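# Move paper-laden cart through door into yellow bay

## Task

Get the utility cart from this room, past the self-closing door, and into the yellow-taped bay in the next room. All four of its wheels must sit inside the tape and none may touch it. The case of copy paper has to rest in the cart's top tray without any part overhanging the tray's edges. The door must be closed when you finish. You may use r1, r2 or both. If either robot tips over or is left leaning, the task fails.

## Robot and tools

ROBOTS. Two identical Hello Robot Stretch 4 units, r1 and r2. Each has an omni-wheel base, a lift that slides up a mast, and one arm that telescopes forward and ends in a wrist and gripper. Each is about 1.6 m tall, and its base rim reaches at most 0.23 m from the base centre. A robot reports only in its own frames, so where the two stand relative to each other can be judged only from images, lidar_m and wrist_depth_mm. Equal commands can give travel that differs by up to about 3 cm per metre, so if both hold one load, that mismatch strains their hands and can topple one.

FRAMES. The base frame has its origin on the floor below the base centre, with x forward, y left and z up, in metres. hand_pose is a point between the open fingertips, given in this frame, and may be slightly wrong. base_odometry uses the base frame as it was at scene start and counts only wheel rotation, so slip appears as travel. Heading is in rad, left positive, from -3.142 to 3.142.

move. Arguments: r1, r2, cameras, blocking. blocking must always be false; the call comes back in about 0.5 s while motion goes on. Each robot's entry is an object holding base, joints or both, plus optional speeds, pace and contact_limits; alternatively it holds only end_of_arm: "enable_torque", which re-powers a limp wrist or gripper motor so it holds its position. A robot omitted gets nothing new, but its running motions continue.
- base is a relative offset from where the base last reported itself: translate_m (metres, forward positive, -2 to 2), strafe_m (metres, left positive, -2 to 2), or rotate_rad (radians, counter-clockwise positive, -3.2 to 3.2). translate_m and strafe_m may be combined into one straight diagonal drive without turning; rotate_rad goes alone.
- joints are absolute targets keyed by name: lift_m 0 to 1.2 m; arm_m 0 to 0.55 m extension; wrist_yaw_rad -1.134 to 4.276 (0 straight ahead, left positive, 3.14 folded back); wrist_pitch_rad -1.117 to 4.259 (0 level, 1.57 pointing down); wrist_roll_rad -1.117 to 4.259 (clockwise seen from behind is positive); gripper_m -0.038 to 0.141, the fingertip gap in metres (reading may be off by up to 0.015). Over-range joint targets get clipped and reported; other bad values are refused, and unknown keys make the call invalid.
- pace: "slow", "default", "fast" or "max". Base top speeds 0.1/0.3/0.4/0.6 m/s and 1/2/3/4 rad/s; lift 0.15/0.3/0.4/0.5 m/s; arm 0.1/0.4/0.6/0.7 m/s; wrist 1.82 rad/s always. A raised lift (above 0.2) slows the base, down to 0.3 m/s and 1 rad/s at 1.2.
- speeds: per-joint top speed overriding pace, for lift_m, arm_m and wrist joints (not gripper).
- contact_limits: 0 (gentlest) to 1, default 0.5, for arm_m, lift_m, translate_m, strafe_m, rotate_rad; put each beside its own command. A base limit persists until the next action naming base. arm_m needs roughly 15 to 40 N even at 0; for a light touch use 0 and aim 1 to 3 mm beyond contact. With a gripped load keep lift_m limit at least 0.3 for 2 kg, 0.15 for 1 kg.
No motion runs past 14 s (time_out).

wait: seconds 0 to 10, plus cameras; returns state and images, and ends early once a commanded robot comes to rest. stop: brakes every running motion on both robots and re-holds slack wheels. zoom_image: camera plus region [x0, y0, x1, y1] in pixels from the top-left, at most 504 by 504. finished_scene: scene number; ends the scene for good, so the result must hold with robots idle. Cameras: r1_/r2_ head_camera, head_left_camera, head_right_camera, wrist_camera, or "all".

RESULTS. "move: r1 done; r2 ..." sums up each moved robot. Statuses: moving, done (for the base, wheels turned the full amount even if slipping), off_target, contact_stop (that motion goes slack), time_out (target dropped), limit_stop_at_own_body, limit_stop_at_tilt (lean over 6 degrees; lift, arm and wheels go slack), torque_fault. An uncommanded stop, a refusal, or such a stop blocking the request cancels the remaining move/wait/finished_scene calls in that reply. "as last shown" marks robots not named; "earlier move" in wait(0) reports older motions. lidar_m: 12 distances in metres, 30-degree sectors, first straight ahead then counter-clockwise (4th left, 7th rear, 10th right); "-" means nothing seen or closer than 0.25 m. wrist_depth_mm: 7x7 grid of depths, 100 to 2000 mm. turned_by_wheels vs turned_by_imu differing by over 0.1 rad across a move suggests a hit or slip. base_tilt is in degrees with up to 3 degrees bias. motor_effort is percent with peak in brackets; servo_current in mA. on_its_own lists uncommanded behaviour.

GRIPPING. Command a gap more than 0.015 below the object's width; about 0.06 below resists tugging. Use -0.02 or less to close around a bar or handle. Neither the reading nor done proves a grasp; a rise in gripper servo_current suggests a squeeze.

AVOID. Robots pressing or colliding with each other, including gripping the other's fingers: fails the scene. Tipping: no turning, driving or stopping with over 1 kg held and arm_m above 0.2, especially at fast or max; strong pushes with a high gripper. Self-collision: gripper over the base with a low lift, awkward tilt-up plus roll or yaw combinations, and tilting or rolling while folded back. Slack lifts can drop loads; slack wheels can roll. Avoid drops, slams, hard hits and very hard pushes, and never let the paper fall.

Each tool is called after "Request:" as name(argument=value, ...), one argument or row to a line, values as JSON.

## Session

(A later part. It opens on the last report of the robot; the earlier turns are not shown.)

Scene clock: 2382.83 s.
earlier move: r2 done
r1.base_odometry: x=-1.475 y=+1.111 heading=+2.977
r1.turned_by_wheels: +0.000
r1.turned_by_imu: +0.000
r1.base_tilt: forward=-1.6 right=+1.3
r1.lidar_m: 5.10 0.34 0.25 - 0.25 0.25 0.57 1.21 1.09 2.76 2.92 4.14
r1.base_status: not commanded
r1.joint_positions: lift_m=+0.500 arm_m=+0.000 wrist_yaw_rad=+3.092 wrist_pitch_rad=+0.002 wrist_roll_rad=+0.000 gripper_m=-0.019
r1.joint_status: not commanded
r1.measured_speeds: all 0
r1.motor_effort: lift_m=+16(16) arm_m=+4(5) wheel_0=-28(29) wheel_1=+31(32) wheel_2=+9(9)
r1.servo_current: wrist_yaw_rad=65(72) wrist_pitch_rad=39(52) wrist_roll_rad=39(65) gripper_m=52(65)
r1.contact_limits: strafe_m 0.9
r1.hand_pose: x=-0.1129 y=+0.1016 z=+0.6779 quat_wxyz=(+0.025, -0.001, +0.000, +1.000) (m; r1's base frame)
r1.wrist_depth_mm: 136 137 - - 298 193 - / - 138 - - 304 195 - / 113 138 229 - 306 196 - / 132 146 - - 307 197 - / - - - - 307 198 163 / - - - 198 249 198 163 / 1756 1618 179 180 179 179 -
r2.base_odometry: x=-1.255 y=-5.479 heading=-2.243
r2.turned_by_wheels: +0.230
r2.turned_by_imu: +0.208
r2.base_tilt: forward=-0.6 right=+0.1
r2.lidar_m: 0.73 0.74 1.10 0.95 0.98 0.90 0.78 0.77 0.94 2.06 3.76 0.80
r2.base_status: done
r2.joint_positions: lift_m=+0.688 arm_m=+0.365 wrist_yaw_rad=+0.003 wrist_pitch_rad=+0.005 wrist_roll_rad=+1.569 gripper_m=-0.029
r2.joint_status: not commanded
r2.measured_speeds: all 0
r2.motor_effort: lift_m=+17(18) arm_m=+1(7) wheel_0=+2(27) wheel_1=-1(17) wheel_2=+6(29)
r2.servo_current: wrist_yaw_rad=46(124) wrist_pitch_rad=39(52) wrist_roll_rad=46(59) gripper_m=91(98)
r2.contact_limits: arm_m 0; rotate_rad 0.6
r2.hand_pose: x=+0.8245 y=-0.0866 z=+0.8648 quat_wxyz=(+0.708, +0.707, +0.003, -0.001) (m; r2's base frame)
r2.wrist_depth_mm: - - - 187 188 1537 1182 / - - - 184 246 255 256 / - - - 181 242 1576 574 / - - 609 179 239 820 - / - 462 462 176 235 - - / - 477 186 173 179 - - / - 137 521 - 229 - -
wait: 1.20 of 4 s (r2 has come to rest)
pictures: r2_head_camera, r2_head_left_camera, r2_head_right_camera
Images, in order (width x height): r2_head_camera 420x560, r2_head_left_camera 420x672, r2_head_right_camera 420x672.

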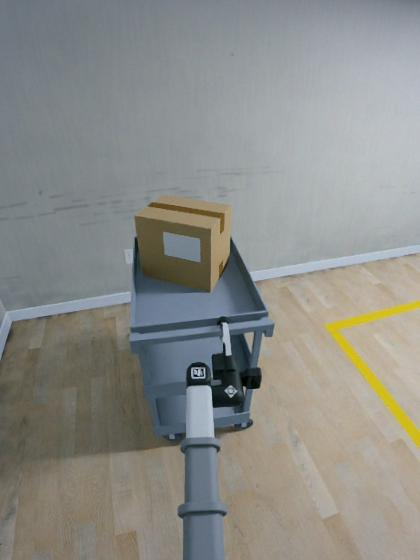

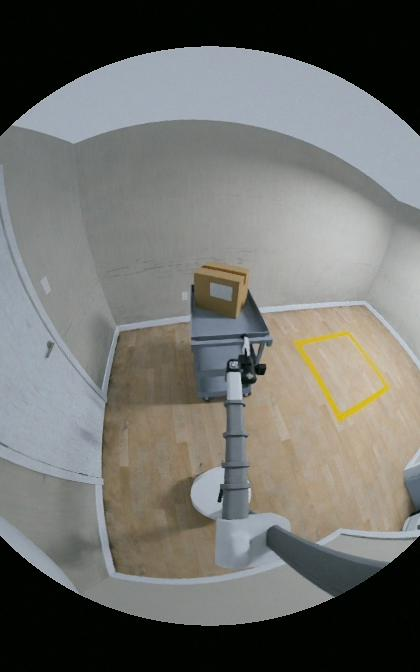

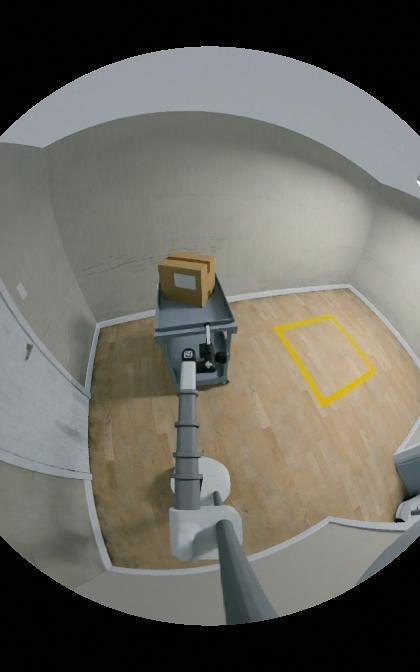

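Request:
move(
  blocking=false,
  r2={"base":{"strafe_m":-0.45},"pace":"slow","contact_limits":{"strafe_m":0.6}},
  cameras=[],
)

Request:
wait(
  seconds=7,
  cameras=[],
)

Request:
move(
  blocking=false,
  r2={"base":{"rotate_rad":0.35},"pace":"slow","contact_limits":{"rotate_rad":0.6}},
  cameras=[],
)

Request:
wait(
  seconds=4,
  cameras=[],
)

Request:
move(
  blocking=false,
  r2={"base":{"strafe_m":-0.45,"translate_m":-0.05},"pace":"slow","contact_limits":{"strafe_m":0.6}},
  cameras=[],
)

Request:
wait(
  seconds=7,
  cameras=[],
)

Request:
move(
  blocking=false,
  r2={"base":{"rotate_rad":0.4},"pace":"slow","contact_limits":{"rotate_rad":0.6}},
  cameras=[],
)

Request:
wait(
  seconds=4,
  cameras=["r2_head_camera","r2_head_left_camera","r2_head_right_camera"],
)

Scene clock: 2398.33 s.
move: r2 moving
r1: as last shown
r1.lidar_m: 5.11 0.33 0.25 - 0.25 0.25 0.54 1.21 1.10 2.76 2.91 4.11
r1.motor_effort: lift_m=+16(16) arm_m=+4(4) wheel_0=-28(29) wheel_1=+31(32) wheel_2=+9(9)
r1.servo_current: wrist_yaw_rad=52(65) wrist_pitch_rad=33(52) wrist_roll_rad=33(65) gripper_m=46(59)
r1.contact_limits: strafe_m 0.9
r1.wrist_depth_mm: 135 137 - - 297 194 - / - 138 - - 303 195 - / 113 138 229 - 303 196 - / 132 146 - - 307 198 - / - - - - 307 198 163 / - - - 199 250 199 163 / 1708 1576 179 179 179 179 -
r2.base_odometry: x=-1.266 y=-5.470 heading=-2.243
r2.turned_by_wheels: +0.000
r2.turned_by_imu: +0.001
r2.base_tilt: forward=-0.6 right=+0.1
r2.lidar_m: 0.74 0.79 1.12 0.95 0.99 0.89 0.78 0.79 0.94 2.05 3.74 0.85
r2.base_status: strafe_m moving
r2.joint_positions: lift_m=+0.688 arm_m=+0.365 wrist_yaw_rad=+0.003 wrist_pitch_rad=+0.005 wrist_roll_rad=+1.569 gripper_m=-0.029
r2.joint_status: not commanded
r2.measured_speeds: translate_m=+0.000 strafe_m=-0.056 rotate_rad=+0.001 lift_m=+0.000 arm_m=+0.000 wrist_yaw_rad=+0.002 wrist_pitch_rad=+0.000 wrist_roll_rad=+0.000
r2.motor_effort: lift_m=+18(18) arm_m=-4(4) wheel_0=+12(12) wheel_1=-6(7) wheel_2=+0(4)
r2.servo_current: wrist_yaw_rad=46(52) wrist_pitch_rad=46(46) wrist_roll_rad=39(52) gripper_m=85(98)
r2.contact_limits: arm_m 0; strafe_m 0.6
r2.hand_pose: x=+0.8246 y=-0.0865 z=+0.8648 quat_wxyz=(+0.708, +0.707, +0.003, -0.001) (m; r2's base frame)
r2.wrist_depth_mm: - - - 187 187 1576 1160 / - - - 183 246 255 255 / - - - 181 242 1537 574 / - - 615 179 238 831 - / - 462 462 176 235 - - / - 477 185 174 180 - - / - 137 521 - 229 - -
pictures: none
No camera images: "cameras" was empty.

Scene clock: 2403.47 s.
earlier move: r2 done
r1.base_odometry: x=-1.475 y=+1.111 heading=+2.977
r1.turned_by_wheels: +0.000
r1.turned_by_imu: +0.000
r1.base_tilt: forward=-1.6 right=+1.3
r1.lidar_m: 5.10 0.32 0.25 - 0.25 0.25 0.55 1.17 1.09 2.75 2.92 4.12
r1.base_status: not commanded
r1.joint_positions: lift_m=+0.500 arm_m=+0.000 wrist_yaw_rad=+3.092 wrist_pitch_rad=+0.002 wrist_roll_rad=+0.000 gripper_m=-0.019
r1.joint_status: not commanded
r1.measured_speeds: all 0
r1.motor_effort: lift_m=+16(16) arm_m=+4(5) wheel_0=-29(29) wheel_1=+31(32) wheel_2=+9(9)
r1.servo_current: wrist_yaw_rad=46(78) wrist_pitch_rad=39(52) wrist_roll_rad=52(65) gripper_m=59(59)
r1.contact_limits: strafe_m 0.9
r1.hand_pose: x=-0.1129 y=+0.1016 z=+0.6779 quat_wxyz=(+0.025, -0.001, +0.000, +1.000) (m; r1's base frame)
r1.wrist_depth_mm: 136 138 - - 300 193 - / - 138 - - 303 195 - / 113 138 229 - 304 196 - / 132 146 - - 306 197 - / - - - - 309 198 163 / - - - 198 250 198 163 / 1661 1661 179 179 178 179 -
r2.base_odometry: x=-1.607 y=-5.199 heading=-2.243
r2.turned_by_wheels: +0.000
r2.turned_by_imu: +0.003
r2.base_tilt: forward=-0.6 right=+0.1
r2.lidar_m: 0.59 0.65 1.59 1.42 1.30 0.79 0.68 0.69 0.77 1.61 3.35 2.41
r2.base_status: done
r2.joint_positions: lift_m=+0.688 arm_m=+0.365 wrist_yaw_rad=+0.006 wrist_pitch_rad=+0.005 wrist_roll_rad=+1.569 gripper_m=-0.029
r2.joint_status: not commanded
r2.measured_speeds: all 0
r2.motor_effort: lift_m=+18(18) arm_m=-3(4) wheel_0=+9(17) wheel_1=-3(7) wheel_2=+2(4)
r2.servo_current: wrist_yaw_rad=59(65) wrist_pitch_rad=39(52) wrist_roll_rad=46(65) gripper_m=91(98)
r2.contact_limits: arm_m 0; strafe_m 0.6
r2.hand_pose: x=+0.8248 y=-0.0858 z=+0.8648 quat_wxyz=(+0.708, +0.707, +0.004, +0.000) (m; r2's base frame)
r2.wrist_depth_mm: - - - - - 1618 1160 / - - - 278 - 1537 1205 / - - - 251 315 1576 1160 / - - - 209 300 1397 1138 / - - - 189 254 1499 500 / - - 182 167 178 1537 - / - 137 445 - 209 - -
wait: 5.13 of 7 s (r2 has come to rest)
pictures: none
No camera images: "cameras" was empty.

Scene clock: 2403.97 s.
move: r2 moving
r1: as last shown
r1.lidar_m: 5.12 0.34 0.25 - 0.25 0.25 0.55 1.22 1.10 2.75 2.92 4.12
r1.motor_effort: lift_m=+16(16) arm_m=+4(5) wheel_0=-28(28) wheel_1=+31(32) wheel_2=+9(9)
r1.servo_current: wrist_yaw_rad=33(52) wrist_pitch_rad=46(46) wrist_roll_rad=33(59) gripper_m=52(59)
r1.contact_limits: strafe_m 0.9
r1.wrist_depth_mm: 136 138 - - 297 194 - / - 138 - - 303 195 - / 113 138 230 - 304 196 - / 132 146 - - 307 198 - / - - - - 309 198 163 / - - - 199 250 198 163 / 1618 1618 179 180 178 179 -
r2.base_odometry: x=-1.607 y=-5.199 heading=-2.122
r2.turned_by_wheels: +0.121
r2.turned_by_imu: +0.107
r2.base_tilt: forward=-0.7 right=+0.1
r2.lidar_m: 0.62 0.73 1.50 1.40 1.12 0.71 0.67 0.69 1.63 1.91 3.37 0.87
r2.base_status: rotate_rad moving
r2.joint_positions: lift_m=+0.688 arm_m=+0.365 wrist_yaw_rad=-0.021 wrist_pitch_rad=+0.005 wrist_roll_rad=+1.569 gripper_m=-0.029
r2.joint_status: not commanded
r2.measured_speeds: translate_m=+0.002 strafe_m=-0.002 rotate_rad=+0.490 lift_m=+0.000 arm_m=-0.001 wrist_yaw_rad=-0.027 wrist_pitch_rad=+0.000 wrist_roll_rad=+0.000
r2.motor_effort: lift_m=+17(18) arm_m=+7(7) wheel_0=-22(22) wheel_1=-18(18) wheel_2=-30(30)
r2.servo_current: wrist_yaw_rad=130(130) wrist_pitch_rad=39(52) wrist_roll_rad=46(59) gripper_m=91(91)
r2.contact_limits: arm_m 0; rotate_rad 0.6
r2.hand_pose: x=+0.8222 y=-0.0935 z=+0.8648 quat_wxyz=(+0.708, +0.707, -0.006, -0.009) (m; r2's base frame)
r2.wrist_depth_mm: - - - - - 1661 1160 / - - - 260 - 1576 1182 / - - - 232 312 324 324 / - - - 202 276 1537 1182 / - - - 180 239 1537 504 / - - 183 159 180 634 - / - - 459 - 203 - -
pictures: none
No camera images: "cameras" was empty.

Scene clock: 2405.17 s.
earlier move: r2 done
r1.base_odometry: x=-1.475 y=+1.111 heading=+2.977
r1.turned_by_wheels: +0.000
r1.turned_by_imu: +0.000
r1.base_tilt: forward=-1.6 right=+1.3
r1.lidar_m: 5.11 0.33 0.25 - 0.25 0.25 0.52 1.23 1.13 2.75 2.91 4.12
r1.base_status: not commanded
r1.joint_positions: lift_m=+0.500 arm_m=+0.000 wrist_yaw_rad=+3.092 wrist_pitch_rad=+0.002 wrist_roll_rad=+0.000 gripper_m=-0.019
r1.joint_status: not commanded
r1.measured_speeds: all 0
r1.motor_effort: lift_m=+16(16) arm_m=+4(5) wheel_0=-28(29) wheel_1=+32(32) wheel_2=+9(9)
r1.servo_current: wrist_yaw_rad=39(65) wrist_pitch_rad=46(52) wrist_roll_rad=39(59) gripper_m=52(59)
r1.contact_limits: strafe_m 0.9
r1.hand_pose: x=-0.1129 y=+0.1016 z=+0.6779 quat_wxyz=(+0.025, -0.001, +0.000, +1.000) (m; r1's base frame)
r1.wrist_depth_mm: 136 137 - - 297 194 - / - 138 - - 304 195 - / 113 138 229 - 306 196 - / 132 146 - - 307 197 - / - - - - 309 198 163 / - - - 198 251 198 163 / 1618 1576 179 180 179 179 -
r2.base_odometry: x=-1.607 y=-5.199 heading=-1.892
r2.turned_by_wheels: +0.230
r2.turned_by_imu: +0.203
r2.base_tilt: forward=-0.7 right=+0.1
r2.lidar_m: 0.72 0.75 1.45 1.39 0.91 0.71 0.68 0.74 1.62 3.31 2.78 0.83
r2.base_status: done
r2.joint_positions: lift_m=+0.688 arm_m=+0.365 wrist_yaw_rad=+0.002 wrist_pitch_rad=+0.005 wrist_roll_rad=+1.569 gripper_m=-0.029
r2.joint_status: not commanded
r2.measured_speeds: all 0
r2.motor_effort: lift_m=+18(18) arm_m=-5(9) wheel_0=+1(26) wheel_1=-1(18) wheel_2=+5(30)
r2.servo_current: wrist_yaw_rad=39(130) wrist_pitch_rad=46(52) wrist_roll_rad=52(59) gripper_m=91(98)
r2.contact_limits: arm_m 0; rotate_rad 0.6
r2.hand_pose: x=+0.8246 y=-0.0868 z=+0.8648 quat_wxyz=(+0.708, +0.707, +0.003, -0.001) (m; r2's base frame)
r2.wrist_depth_mm: - - - 199 200 1397 1182 / - - - 195 257 266 266 / - - - 188 251 1430 1118 / - - 609 183 244 768 - / - 480 512 179 236 - - / - 455 185 173 178 - - / - 136 496 - 225 - -
wait: 1.20 of 4 s (r2 has come to rest)
pictures: none
No camera images: "cameras" was empty.

Scene clock: 2405.67 s.
move: r2 moving
r1: as last shown
r1.lidar_m: 5.12 0.34 0.25 - 0.25 0.25 0.54 1.20 1.10 2.75 2.92 4.14
r1.motor_effort: lift_m=+16(16) arm_m=+4(5) wheel_0=-29(29) wheel_1=+31(32) wheel_2=+9(9)
r1.servo_current: wrist_yaw_rad=59(59) wrist_pitch_rad=39(46) wrist_roll_rad=46(65) gripper_m=52(59)
r1.contact_limits: strafe_m 0.9
r1.wrist_depth_mm: 136 138 - - 300 194 - / - 138 - - 304 196 - / 113 138 230 - 303 196 - / 131 146 - - 306 197 - / - - - - 307 198 163 / - - - 198 251 198 163 / 1661 1661 179 179 179 179 -
r2.base_odometry: x=-1.619 y=-5.194 heading=-1.891
r2.turned_by_wheels: +0.001
r2.turned_by_imu: +0.002
r2.base_tilt: forward=-0.6 right=+0.1
r2.lidar_m: 0.73 0.75 1.44 1.42 0.92 0.71 0.68 0.74 1.60 3.29 2.77 0.84
r2.base_status: translate_m moving; strafe_m moving
r2.joint_positions: lift_m=+0.688 arm_m=+0.365 wrist_yaw_rad=+0.002 wrist_pitch_rad=+0.005 wrist_roll_rad=+1.569 gripper_m=-0.029
r2.joint_status: not commanded
r2.measured_speeds: translate_m=-0.006 strafe_m=-0.052 rotate_rad=+0.002 lift_m=+0.000 arm_m=+0.000 wrist_yaw_rad=+0.007 wrist_pitch_rad=+0.000 wrist_roll_rad=+0.000
r2.motor_effort: lift_m=+18(18) arm_m=-5(5) wheel_0=+13(13) wheel_1=-5(8) wheel_2=+9(9)
r2.servo_current: wrist_yaw_rad=52(59) wrist_pitch_rad=46(52) wrist_roll_rad=39(59) gripper_m=85(91)
r2.contact_limits: arm_m 0; strafe_m 0.6
r2.hand_pose: x=+0.8246 y=-0.0867 z=+0.8648 quat_wxyz=(+0.708, +0.707, +0.003, -0.001) (m; r2's base frame)
r2.wrist_depth_mm: - - - 197 199 1464 1160 / - - - 193 255 265 263 / - - - 188 250 1464 1118 / - - 640 182 242 768 - / - 473 500 179 236 - - / - 455 185 174 178 - - / - 137 488 - 225 - -
pictures: none
No camera images: "cameras" was empty.

Scene clock: 2410.90 s.
earlier move: r2 done
r1.base_odometry: x=-1.475 y=+1.111 heading=+2.977
r1.turned_by_wheels: +0.000
r1.turned_by_imu: +0.000
r1.base_tilt: forward=-1.6 right=+1.3
r1.lidar_m: 5.12 0.33 0.25 - 0.25 0.25 0.55 1.22 1.09 2.75 2.91 4.10
r1.base_status: not commanded
r1.joint_positions: lift_m=+0.500 arm_m=+0.000 wrist_yaw_rad=+3.092 wrist_pitch_rad=+0.002 wrist_roll_rad=+0.000 gripper_m=-0.019
r1.joint_status: not commanded
r1.measured_speeds: all 0
r1.motor_effort: lift_m=+16(16) arm_m=+4(5) wheel_0=-28(29) wheel_1=+32(32) wheel_2=+9(9)
r1.servo_current: wrist_yaw_rad=52(72) wrist_pitch_rad=39(52) wrist_roll_rad=46(78) gripper_m=46(59)
r1.contact_limits: strafe_m 0.9
r1.hand_pose: x=-0.1129 y=+0.1016 z=+0.6779 quat_wxyz=(+0.025, -0.001, +0.000, +1.000) (m; r1's base frame)
r1.wrist_depth_mm: 135 137 - - 300 195 - / - 138 - - 303 195 - / 113 138 231 - 303 196 - / 132 146 - - 307 197 - / - - - - 309 198 163 / - - - 198 250 198 163 / 1397 1499 180 179 178 179 -
r2.base_odometry: x=-2.018 y=-5.011 heading=-1.891
r2.turned_by_wheels: +0.000
r2.turned_by_imu: +0.004
r2.base_tilt: forward=-0.7 right=+0.1
r2.lidar_m: 0.53 0.60 1.89 1.87 0.91 0.68 0.66 1.27 1.22 2.85 2.79 2.18
r2.base_status: done
r2.joint_positions: lift_m=+0.688 arm_m=+0.365 wrist_yaw_rad=+0.006 wrist_pitch_rad=+0.005 wrist_roll_rad=+1.569 gripper_m=-0.029
r2.joint_status: not commanded
r2.measured_speeds: all 0
r2.motor_effort: lift_m=+18(18) arm_m=-5(5) wheel_0=+9(17) wheel_1=-2(8) wheel_2=+11(14)
r2.servo_current: wrist_yaw_rad=59(72) wrist_pitch_rad=52(52) wrist_roll_rad=39(65) gripper_m=91(98)
r2.contact_limits: arm_m 0; strafe_m 0.6
r2.hand_pose: x=+0.8249 y=-0.0857 z=+0.8648 quat_wxyz=(+0.708, +0.707, +0.004, +0.000) (m; r2's base frame)
r2.wrist_depth_mm: - - - - - 1397 1160 / - - - - - 1430 1182 / - - - 287 - 1464 1182 / - - - 233 324 336 336 / - - - 183 268 1499 1182 / - - 183 160 177 1499 1229 / - - - - 197 1397 500
wait: 5.23 of 7 s (r2 has come to rest)
pictures: none
No camera images: "cameras" was empty.

Scene clock: 2411.40 s.
move: r2 moving
r1: as last shown
r1.lidar_m: 5.09 0.31 0.25 - 0.25 0.26 0.53 1.20 1.12 2.76 2.90 4.12
r1.motor_effort: lift_m=+16(16) arm_m=+4(5) wheel_0=-29(29) wheel_1=+31(32) wheel_2=+9(9)
r1.servo_current: wrist_yaw_rad=72(72) wrist_pitch_rad=46(46) wrist_roll_rad=59(59) gripper_m=52(59)
r1.contact_limits: strafe_m 0.9
r1.wrist_depth_mm: 136 138 - - 300 195 - / - 138 - - 303 196 - / 113 138 229 - 303 196 - / 131 146 - - 306 197 - / - - - - 309 197 163 / - - - 198 250 198 163 / 1397 1464 179 180 179 179 -
r2.base_odometry: x=-2.018 y=-5.011 heading=-1.771
r2.turned_by_wheels: +0.120
r2.turned_by_imu: +0.102
r2.base_tilt: forward=-0.6 right=+0.1
r2.lidar_m: 0.57 0.67 1.87 1.57 0.85 0.67 0.66 1.20 1.23 2.86 2.58 2.12
r2.base_status: rotate_rad moving
r2.joint_positions: lift_m=+0.688 arm_m=+0.365 wrist_yaw_rad=-0.018 wrist_pitch_rad=+0.005 wrist_roll_rad=+1.569 gripper_m=-0.029
r2.joint_status: not commanded
r2.measured_speeds: translate_m=+0.006 strafe_m=-0.004 rotate_rad=+0.475 lift_m=+0.000 arm_m=-0.001 wrist_yaw_rad=-0.019 wrist_pitch_rad=+0.000 wrist_roll_rad=+0.000
r2.motor_effort: lift_m=+18(18) arm_m=+3(5) wheel_0=-22(22) wheel_1=-17(17) wheel_2=-27(27)
r2.servo_current: wrist_yaw_rad=104(104) wrist_pitch_rad=46(52) wrist_roll_rad=46(59) gripper_m=91(98)
r2.contact_limits: arm_m 0; rotate_rad 0.6
r2.hand_pose: x=+0.8226 y=-0.0926 z=+0.8648 quat_wxyz=(+0.708, +0.707, -0.005, -0.008) (m; r2's base frame)
r2.wrist_depth_mm: - - - - - 1430 1160 / - - - - - 1430 1160 / - - - 286 - 1464 1182 / - - - 215 320 327 1060 / - - - 179 254 1537 1182 / - - 182 147 180 1464 480 / - - - - 195 - -
pictures: none
No camera images: "cameras" was empty.

Scene clock: 2412.77 s.
earlier move: r2 done
r1.base_odometry: x=-1.475 y=+1.111 heading=+2.977
r1.turned_by_wheels: +0.000
r1.turned_by_imu: +0.000
r1.base_tilt: forward=-1.6 right=+1.3
r1.lidar_m: 5.13 0.33 0.25 - 0.25 0.25 0.54 1.20 1.12 2.75 2.90 4.12
r1.base_status: not commanded
r1.joint_positions: lift_m=+0.500 arm_m=+0.000 wrist_yaw_rad=+3.092 wrist_pitch_rad=+0.002 wrist_roll_rad=+0.000 gripper_m=-0.019
r1.joint_status: not commanded
r1.measured_speeds: all 0
r1.motor_effort: lift_m=+16(16) arm_m=+4(5) wheel_0=-28(29) wheel_1=+31(32) wheel_2=+9(9)
r1.servo_current: wrist_yaw_rad=39(72) wrist_pitch_rad=46(52) wrist_roll_rad=39(65) gripper_m=46(59)
r1.contact_limits: strafe_m 0.9
r1.hand_pose: x=-0.1129 y=+0.1016 z=+0.6779 quat_wxyz=(+0.025, -0.001, +0.000, +1.000) (m; r1's base frame)
r1.wrist_depth_mm: 136 137 - - 300 193 - / - 138 - - 301 196 - / 113 138 230 - 304 197 - / 131 146 - - 306 197 - / - - - - 309 198 163 / - - - 199 250 198 163 / 1397 1464 179 179 179 179 -
r2.base_odometry: x=-2.018 y=-5.011 heading=-1.490
r2.turned_by_wheels: +0.281
r2.turned_by_imu: +0.252
r2.base_tilt: forward=-0.7 right=+0.1
r2.lidar_m: 0.63 0.70 1.87 1.10 0.75 0.66 1.53 1.20 2.15 2.94 2.23 0.91
r2.base_status: done
r2.joint_positions: lift_m=+0.688 arm_m=+0.365 wrist_yaw_rad=+0.000 wrist_pitch_rad=+0.005 wrist_roll_rad=+1.569 gripper_m=-0.029
r2.joint_status: not commanded
r2.measured_speeds: all 0
r2.motor_effort: lift_m=+18(18) arm_m=-5(9) wheel_0=+3(26) wheel_1=+2(19) wheel_2=+3(30)
r2.servo_current: wrist_yaw_rad=33(143) wrist_pitch_rad=46(52) wrist_roll_rad=52(59) gripper_m=91(98)
r2.contact_limits: arm_m 0; rotate_rad 0.6
r2.hand_pose: x=+0.8244 y=-0.0873 z=+0.8648 quat_wxyz=(+0.708, +0.707, +0.002, -0.002) (m; r2's base frame)
r2.wrist_depth_mm: - - - - - 1366 1160 / - - - 238 244 1430 1205 / - - - 217 293 301 303 / - - - 200 264 1618 1182 / - - - 185 245 1708 - / - - 184 171 176 - - / - 418 421 - 214 - -
wait: 1.37 of 4 s (r2 has come to rest)
pictures: r2_head_camera, r2_head_left_camera, r2_head_right_camera
Images, in order (width x height): r2_head_camera 420x560, r2_head_left_camera 420x672, r2_head_right_camera 420x672.

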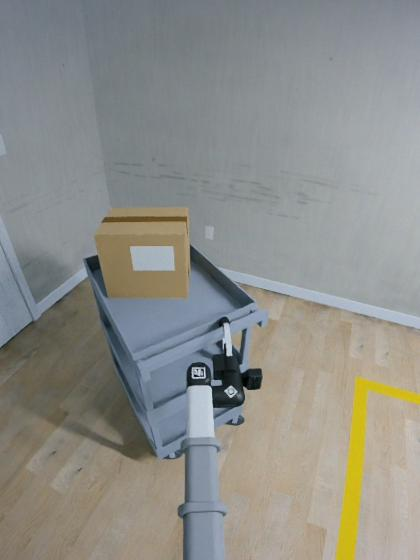

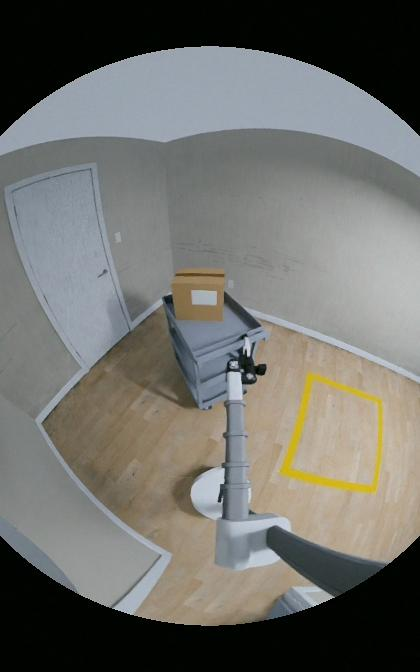

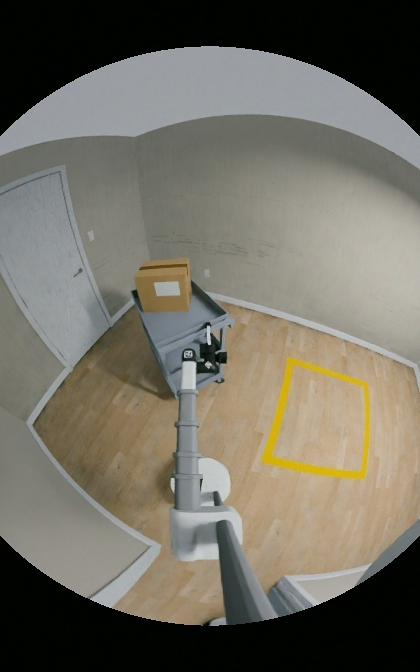

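Request:
move(
  blocking=false,
  r2={"base":{"strafe_m":-0.55,"translate_m":-0.25},"pace":"slow","contact_limits":{"strafe_m":0.6}},
  cameras=[],
)

Request:
wait(
  seconds=9,
  cameras=["r2_head_camera","r2_head_right_camera"],
)

Scene clock: 2422.77 s.
move: r2 moving
r1: as last shown
r1.lidar_m: 5.12 0.34 0.25 - 0.25 0.25 0.54 1.19 1.11 2.76 2.93 4.13
r1.motor_effort: lift_m=+16(16) arm_m=+4(4) wheel_0=-28(29) wheel_1=+31(32) wheel_2=+9(9)
r1.servo_current: wrist_yaw_rad=52(59) wrist_pitch_rad=52(52) wrist_roll_rad=39(59) gripper_m=52(52)
r1.contact_limits: strafe_m 0.9
r1.wrist_depth_mm: 136 138 - - 298 193 - / - 137 - - 303 195 - / 113 138 230 - 304 196 - / 132 146 - - 307 197 - / - - - - 310 198 163 / - - - 198 251 199 163 / 1397 1464 179 179 179 179 -
r2.base_odometry: x=-2.030 y=-5.007 heading=-1.489
r2.turned_by_wheels: +0.001
r2.turned_by_imu: +0.002
r2.base_tilt: forward=-0.7 right=+0.1
r2.lidar_m: 0.66 0.72 1.90 1.07 0.73 0.69 1.52 1.21 2.16 2.90 2.25 2.10
r2.base_status: translate_m moving; strafe_m moving
r2.joint_positions: lift_m=+0.688 arm_m=+0.365 wrist_yaw_rad=+0.002 wrist_pitch_rad=+0.005 wrist_roll_rad=+1.569 gripper_m=-0.029
r2.joint_status: not commanded
r2.measured_speeds: translate_m=-0.020 strafe_m=-0.044 rotate_rad=+0.005 lift_m=+0.000 arm_m=+0.000 wrist_yaw_rad=+0.025 wrist_pitch_rad=+0.000 wrist_roll_rad=+0.000
r2.motor_effort: lift_m=+18(18) arm_m=-5(5) wheel_0=+7(7) wheel_1=-7(9) wheel_2=+11(11)
r2.servo_current: wrist_yaw_rad=46(52) wrist_pitch_rad=39(52) wrist_roll_rad=39(52) gripper_m=91(98)
r2.contact_limits: arm_m 0; strafe_m 0.6
r2.hand_pose: x=+0.8246 y=-0.0869 z=+0.8648 quat_wxyz=(+0.708, +0.707, +0.002, -0.001) (m; r2's base frame)
r2.wrist_depth_mm: - - - - - 1397 1160 / - - - 236 240 1397 1160 / - - - 216 289 301 303 / - - - 199 264 1618 1205 / - - - 185 244 1756 - / - - 184 172 177 - - / - 427 421 - 216 - -
pictures: none
No camera images: "cameras" was empty.

Scene clock: 2429.60 s.
earlier move: r2 done
r1.base_odometry: x=-1.475 y=+1.111 heading=+2.977
r1.turned_by_wheels: +0.000
r1.turned_by_imu: +0.000
r1.base_tilt: forward=-1.6 right=+1.3
r1.lidar_m: 5.12 0.35 0.25 - 0.25 0.25 0.56 1.21 1.11 2.77 2.89 4.14
r1.base_status: not commanded
r1.joint_positions: lift_m=+0.500 arm_m=+0.000 wrist_yaw_rad=+3.092 wrist_pitch_rad=+0.002 wrist_roll_rad=+0.000 gripper_m=-0.019
r1.joint_status: not commanded
r1.measured_speeds: all 0
r1.motor_effort: lift_m=+16(16) arm_m=+4(5) wheel_0=-29(29) wheel_1=+32(32) wheel_2=+9(9)
r1.servo_current: wrist_yaw_rad=39(85) wrist_pitch_rad=39(52) wrist_roll_rad=39(72) gripper_m=52(59)
r1.contact_limits: strafe_m 0.9
r1.hand_pose: x=-0.1129 y=+0.1016 z=+0.6779 quat_wxyz=(+0.025, -0.001, +0.000, +1.000) (m; r1's base frame)
r1.wrist_depth_mm: 136 138 - - 298 194 - / - 138 - - 303 195 - / 113 138 232 - 304 195 - / 132 146 1499 - 307 198 - / - - - - 309 198 163 / - - 1576 199 250 198 163 / 1756 1618 179 179 179 179 -
r2.base_odometry: x=-2.587 y=-4.807 heading=-1.488
r2.turned_by_wheels: +0.001
r2.turned_by_imu: +0.008
r2.base_tilt: forward=-0.7 right=+0.0
r2.lidar_m: 0.53 0.60 2.48 1.09 0.94 1.34 0.83 0.98 2.26 2.31 2.22 2.09
r2.base_status: done
r2.joint_positions: lift_m=+0.688 arm_m=+0.365 wrist_yaw_rad=+0.013 wrist_pitch_rad=+0.005 wrist_roll_rad=+1.569 gripper_m=-0.029
r2.joint_status: not commanded
r2.measured_speeds: all 0
r2.motor_effort: lift_m=+18(18) arm_m=-4(6) wheel_0=+12(21) wheel_1=+1(9) wheel_2=+8(19)
r2.servo_current: wrist_yaw_rad=85(104) wrist_pitch_rad=46(52) wrist_roll_rad=52(65) gripper_m=85(98)
r2.contact_limits: arm_m 0; strafe_m 0.6
r2.hand_pose: x=+0.8255 y=-0.0835 z=+0.8648 quat_wxyz=(+0.708, +0.707, +0.006, +0.003) (m; r2's base frame)
r2.wrist_depth_mm: - - - - - 1366 1160 / - - - - - 1397 1182 / - - - 297 - 1537 1182 / - - - 243 325 1397 1118 / - - - 194 286 1499 1205 / - - 199 167 177 1618 1229 / - - - - 197 1430 484
wait: 6.83 of 9 s (r2 has come to rest)
pictures: r2_head_camera, r2_head_right_camera
Images, in order (width x height): r2_head_camera 420x560, r2_head_right_camera 420x672.

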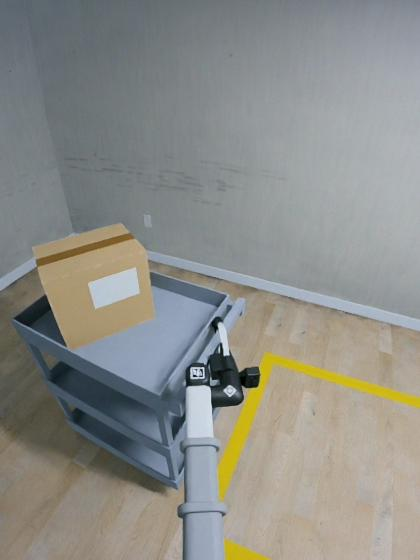

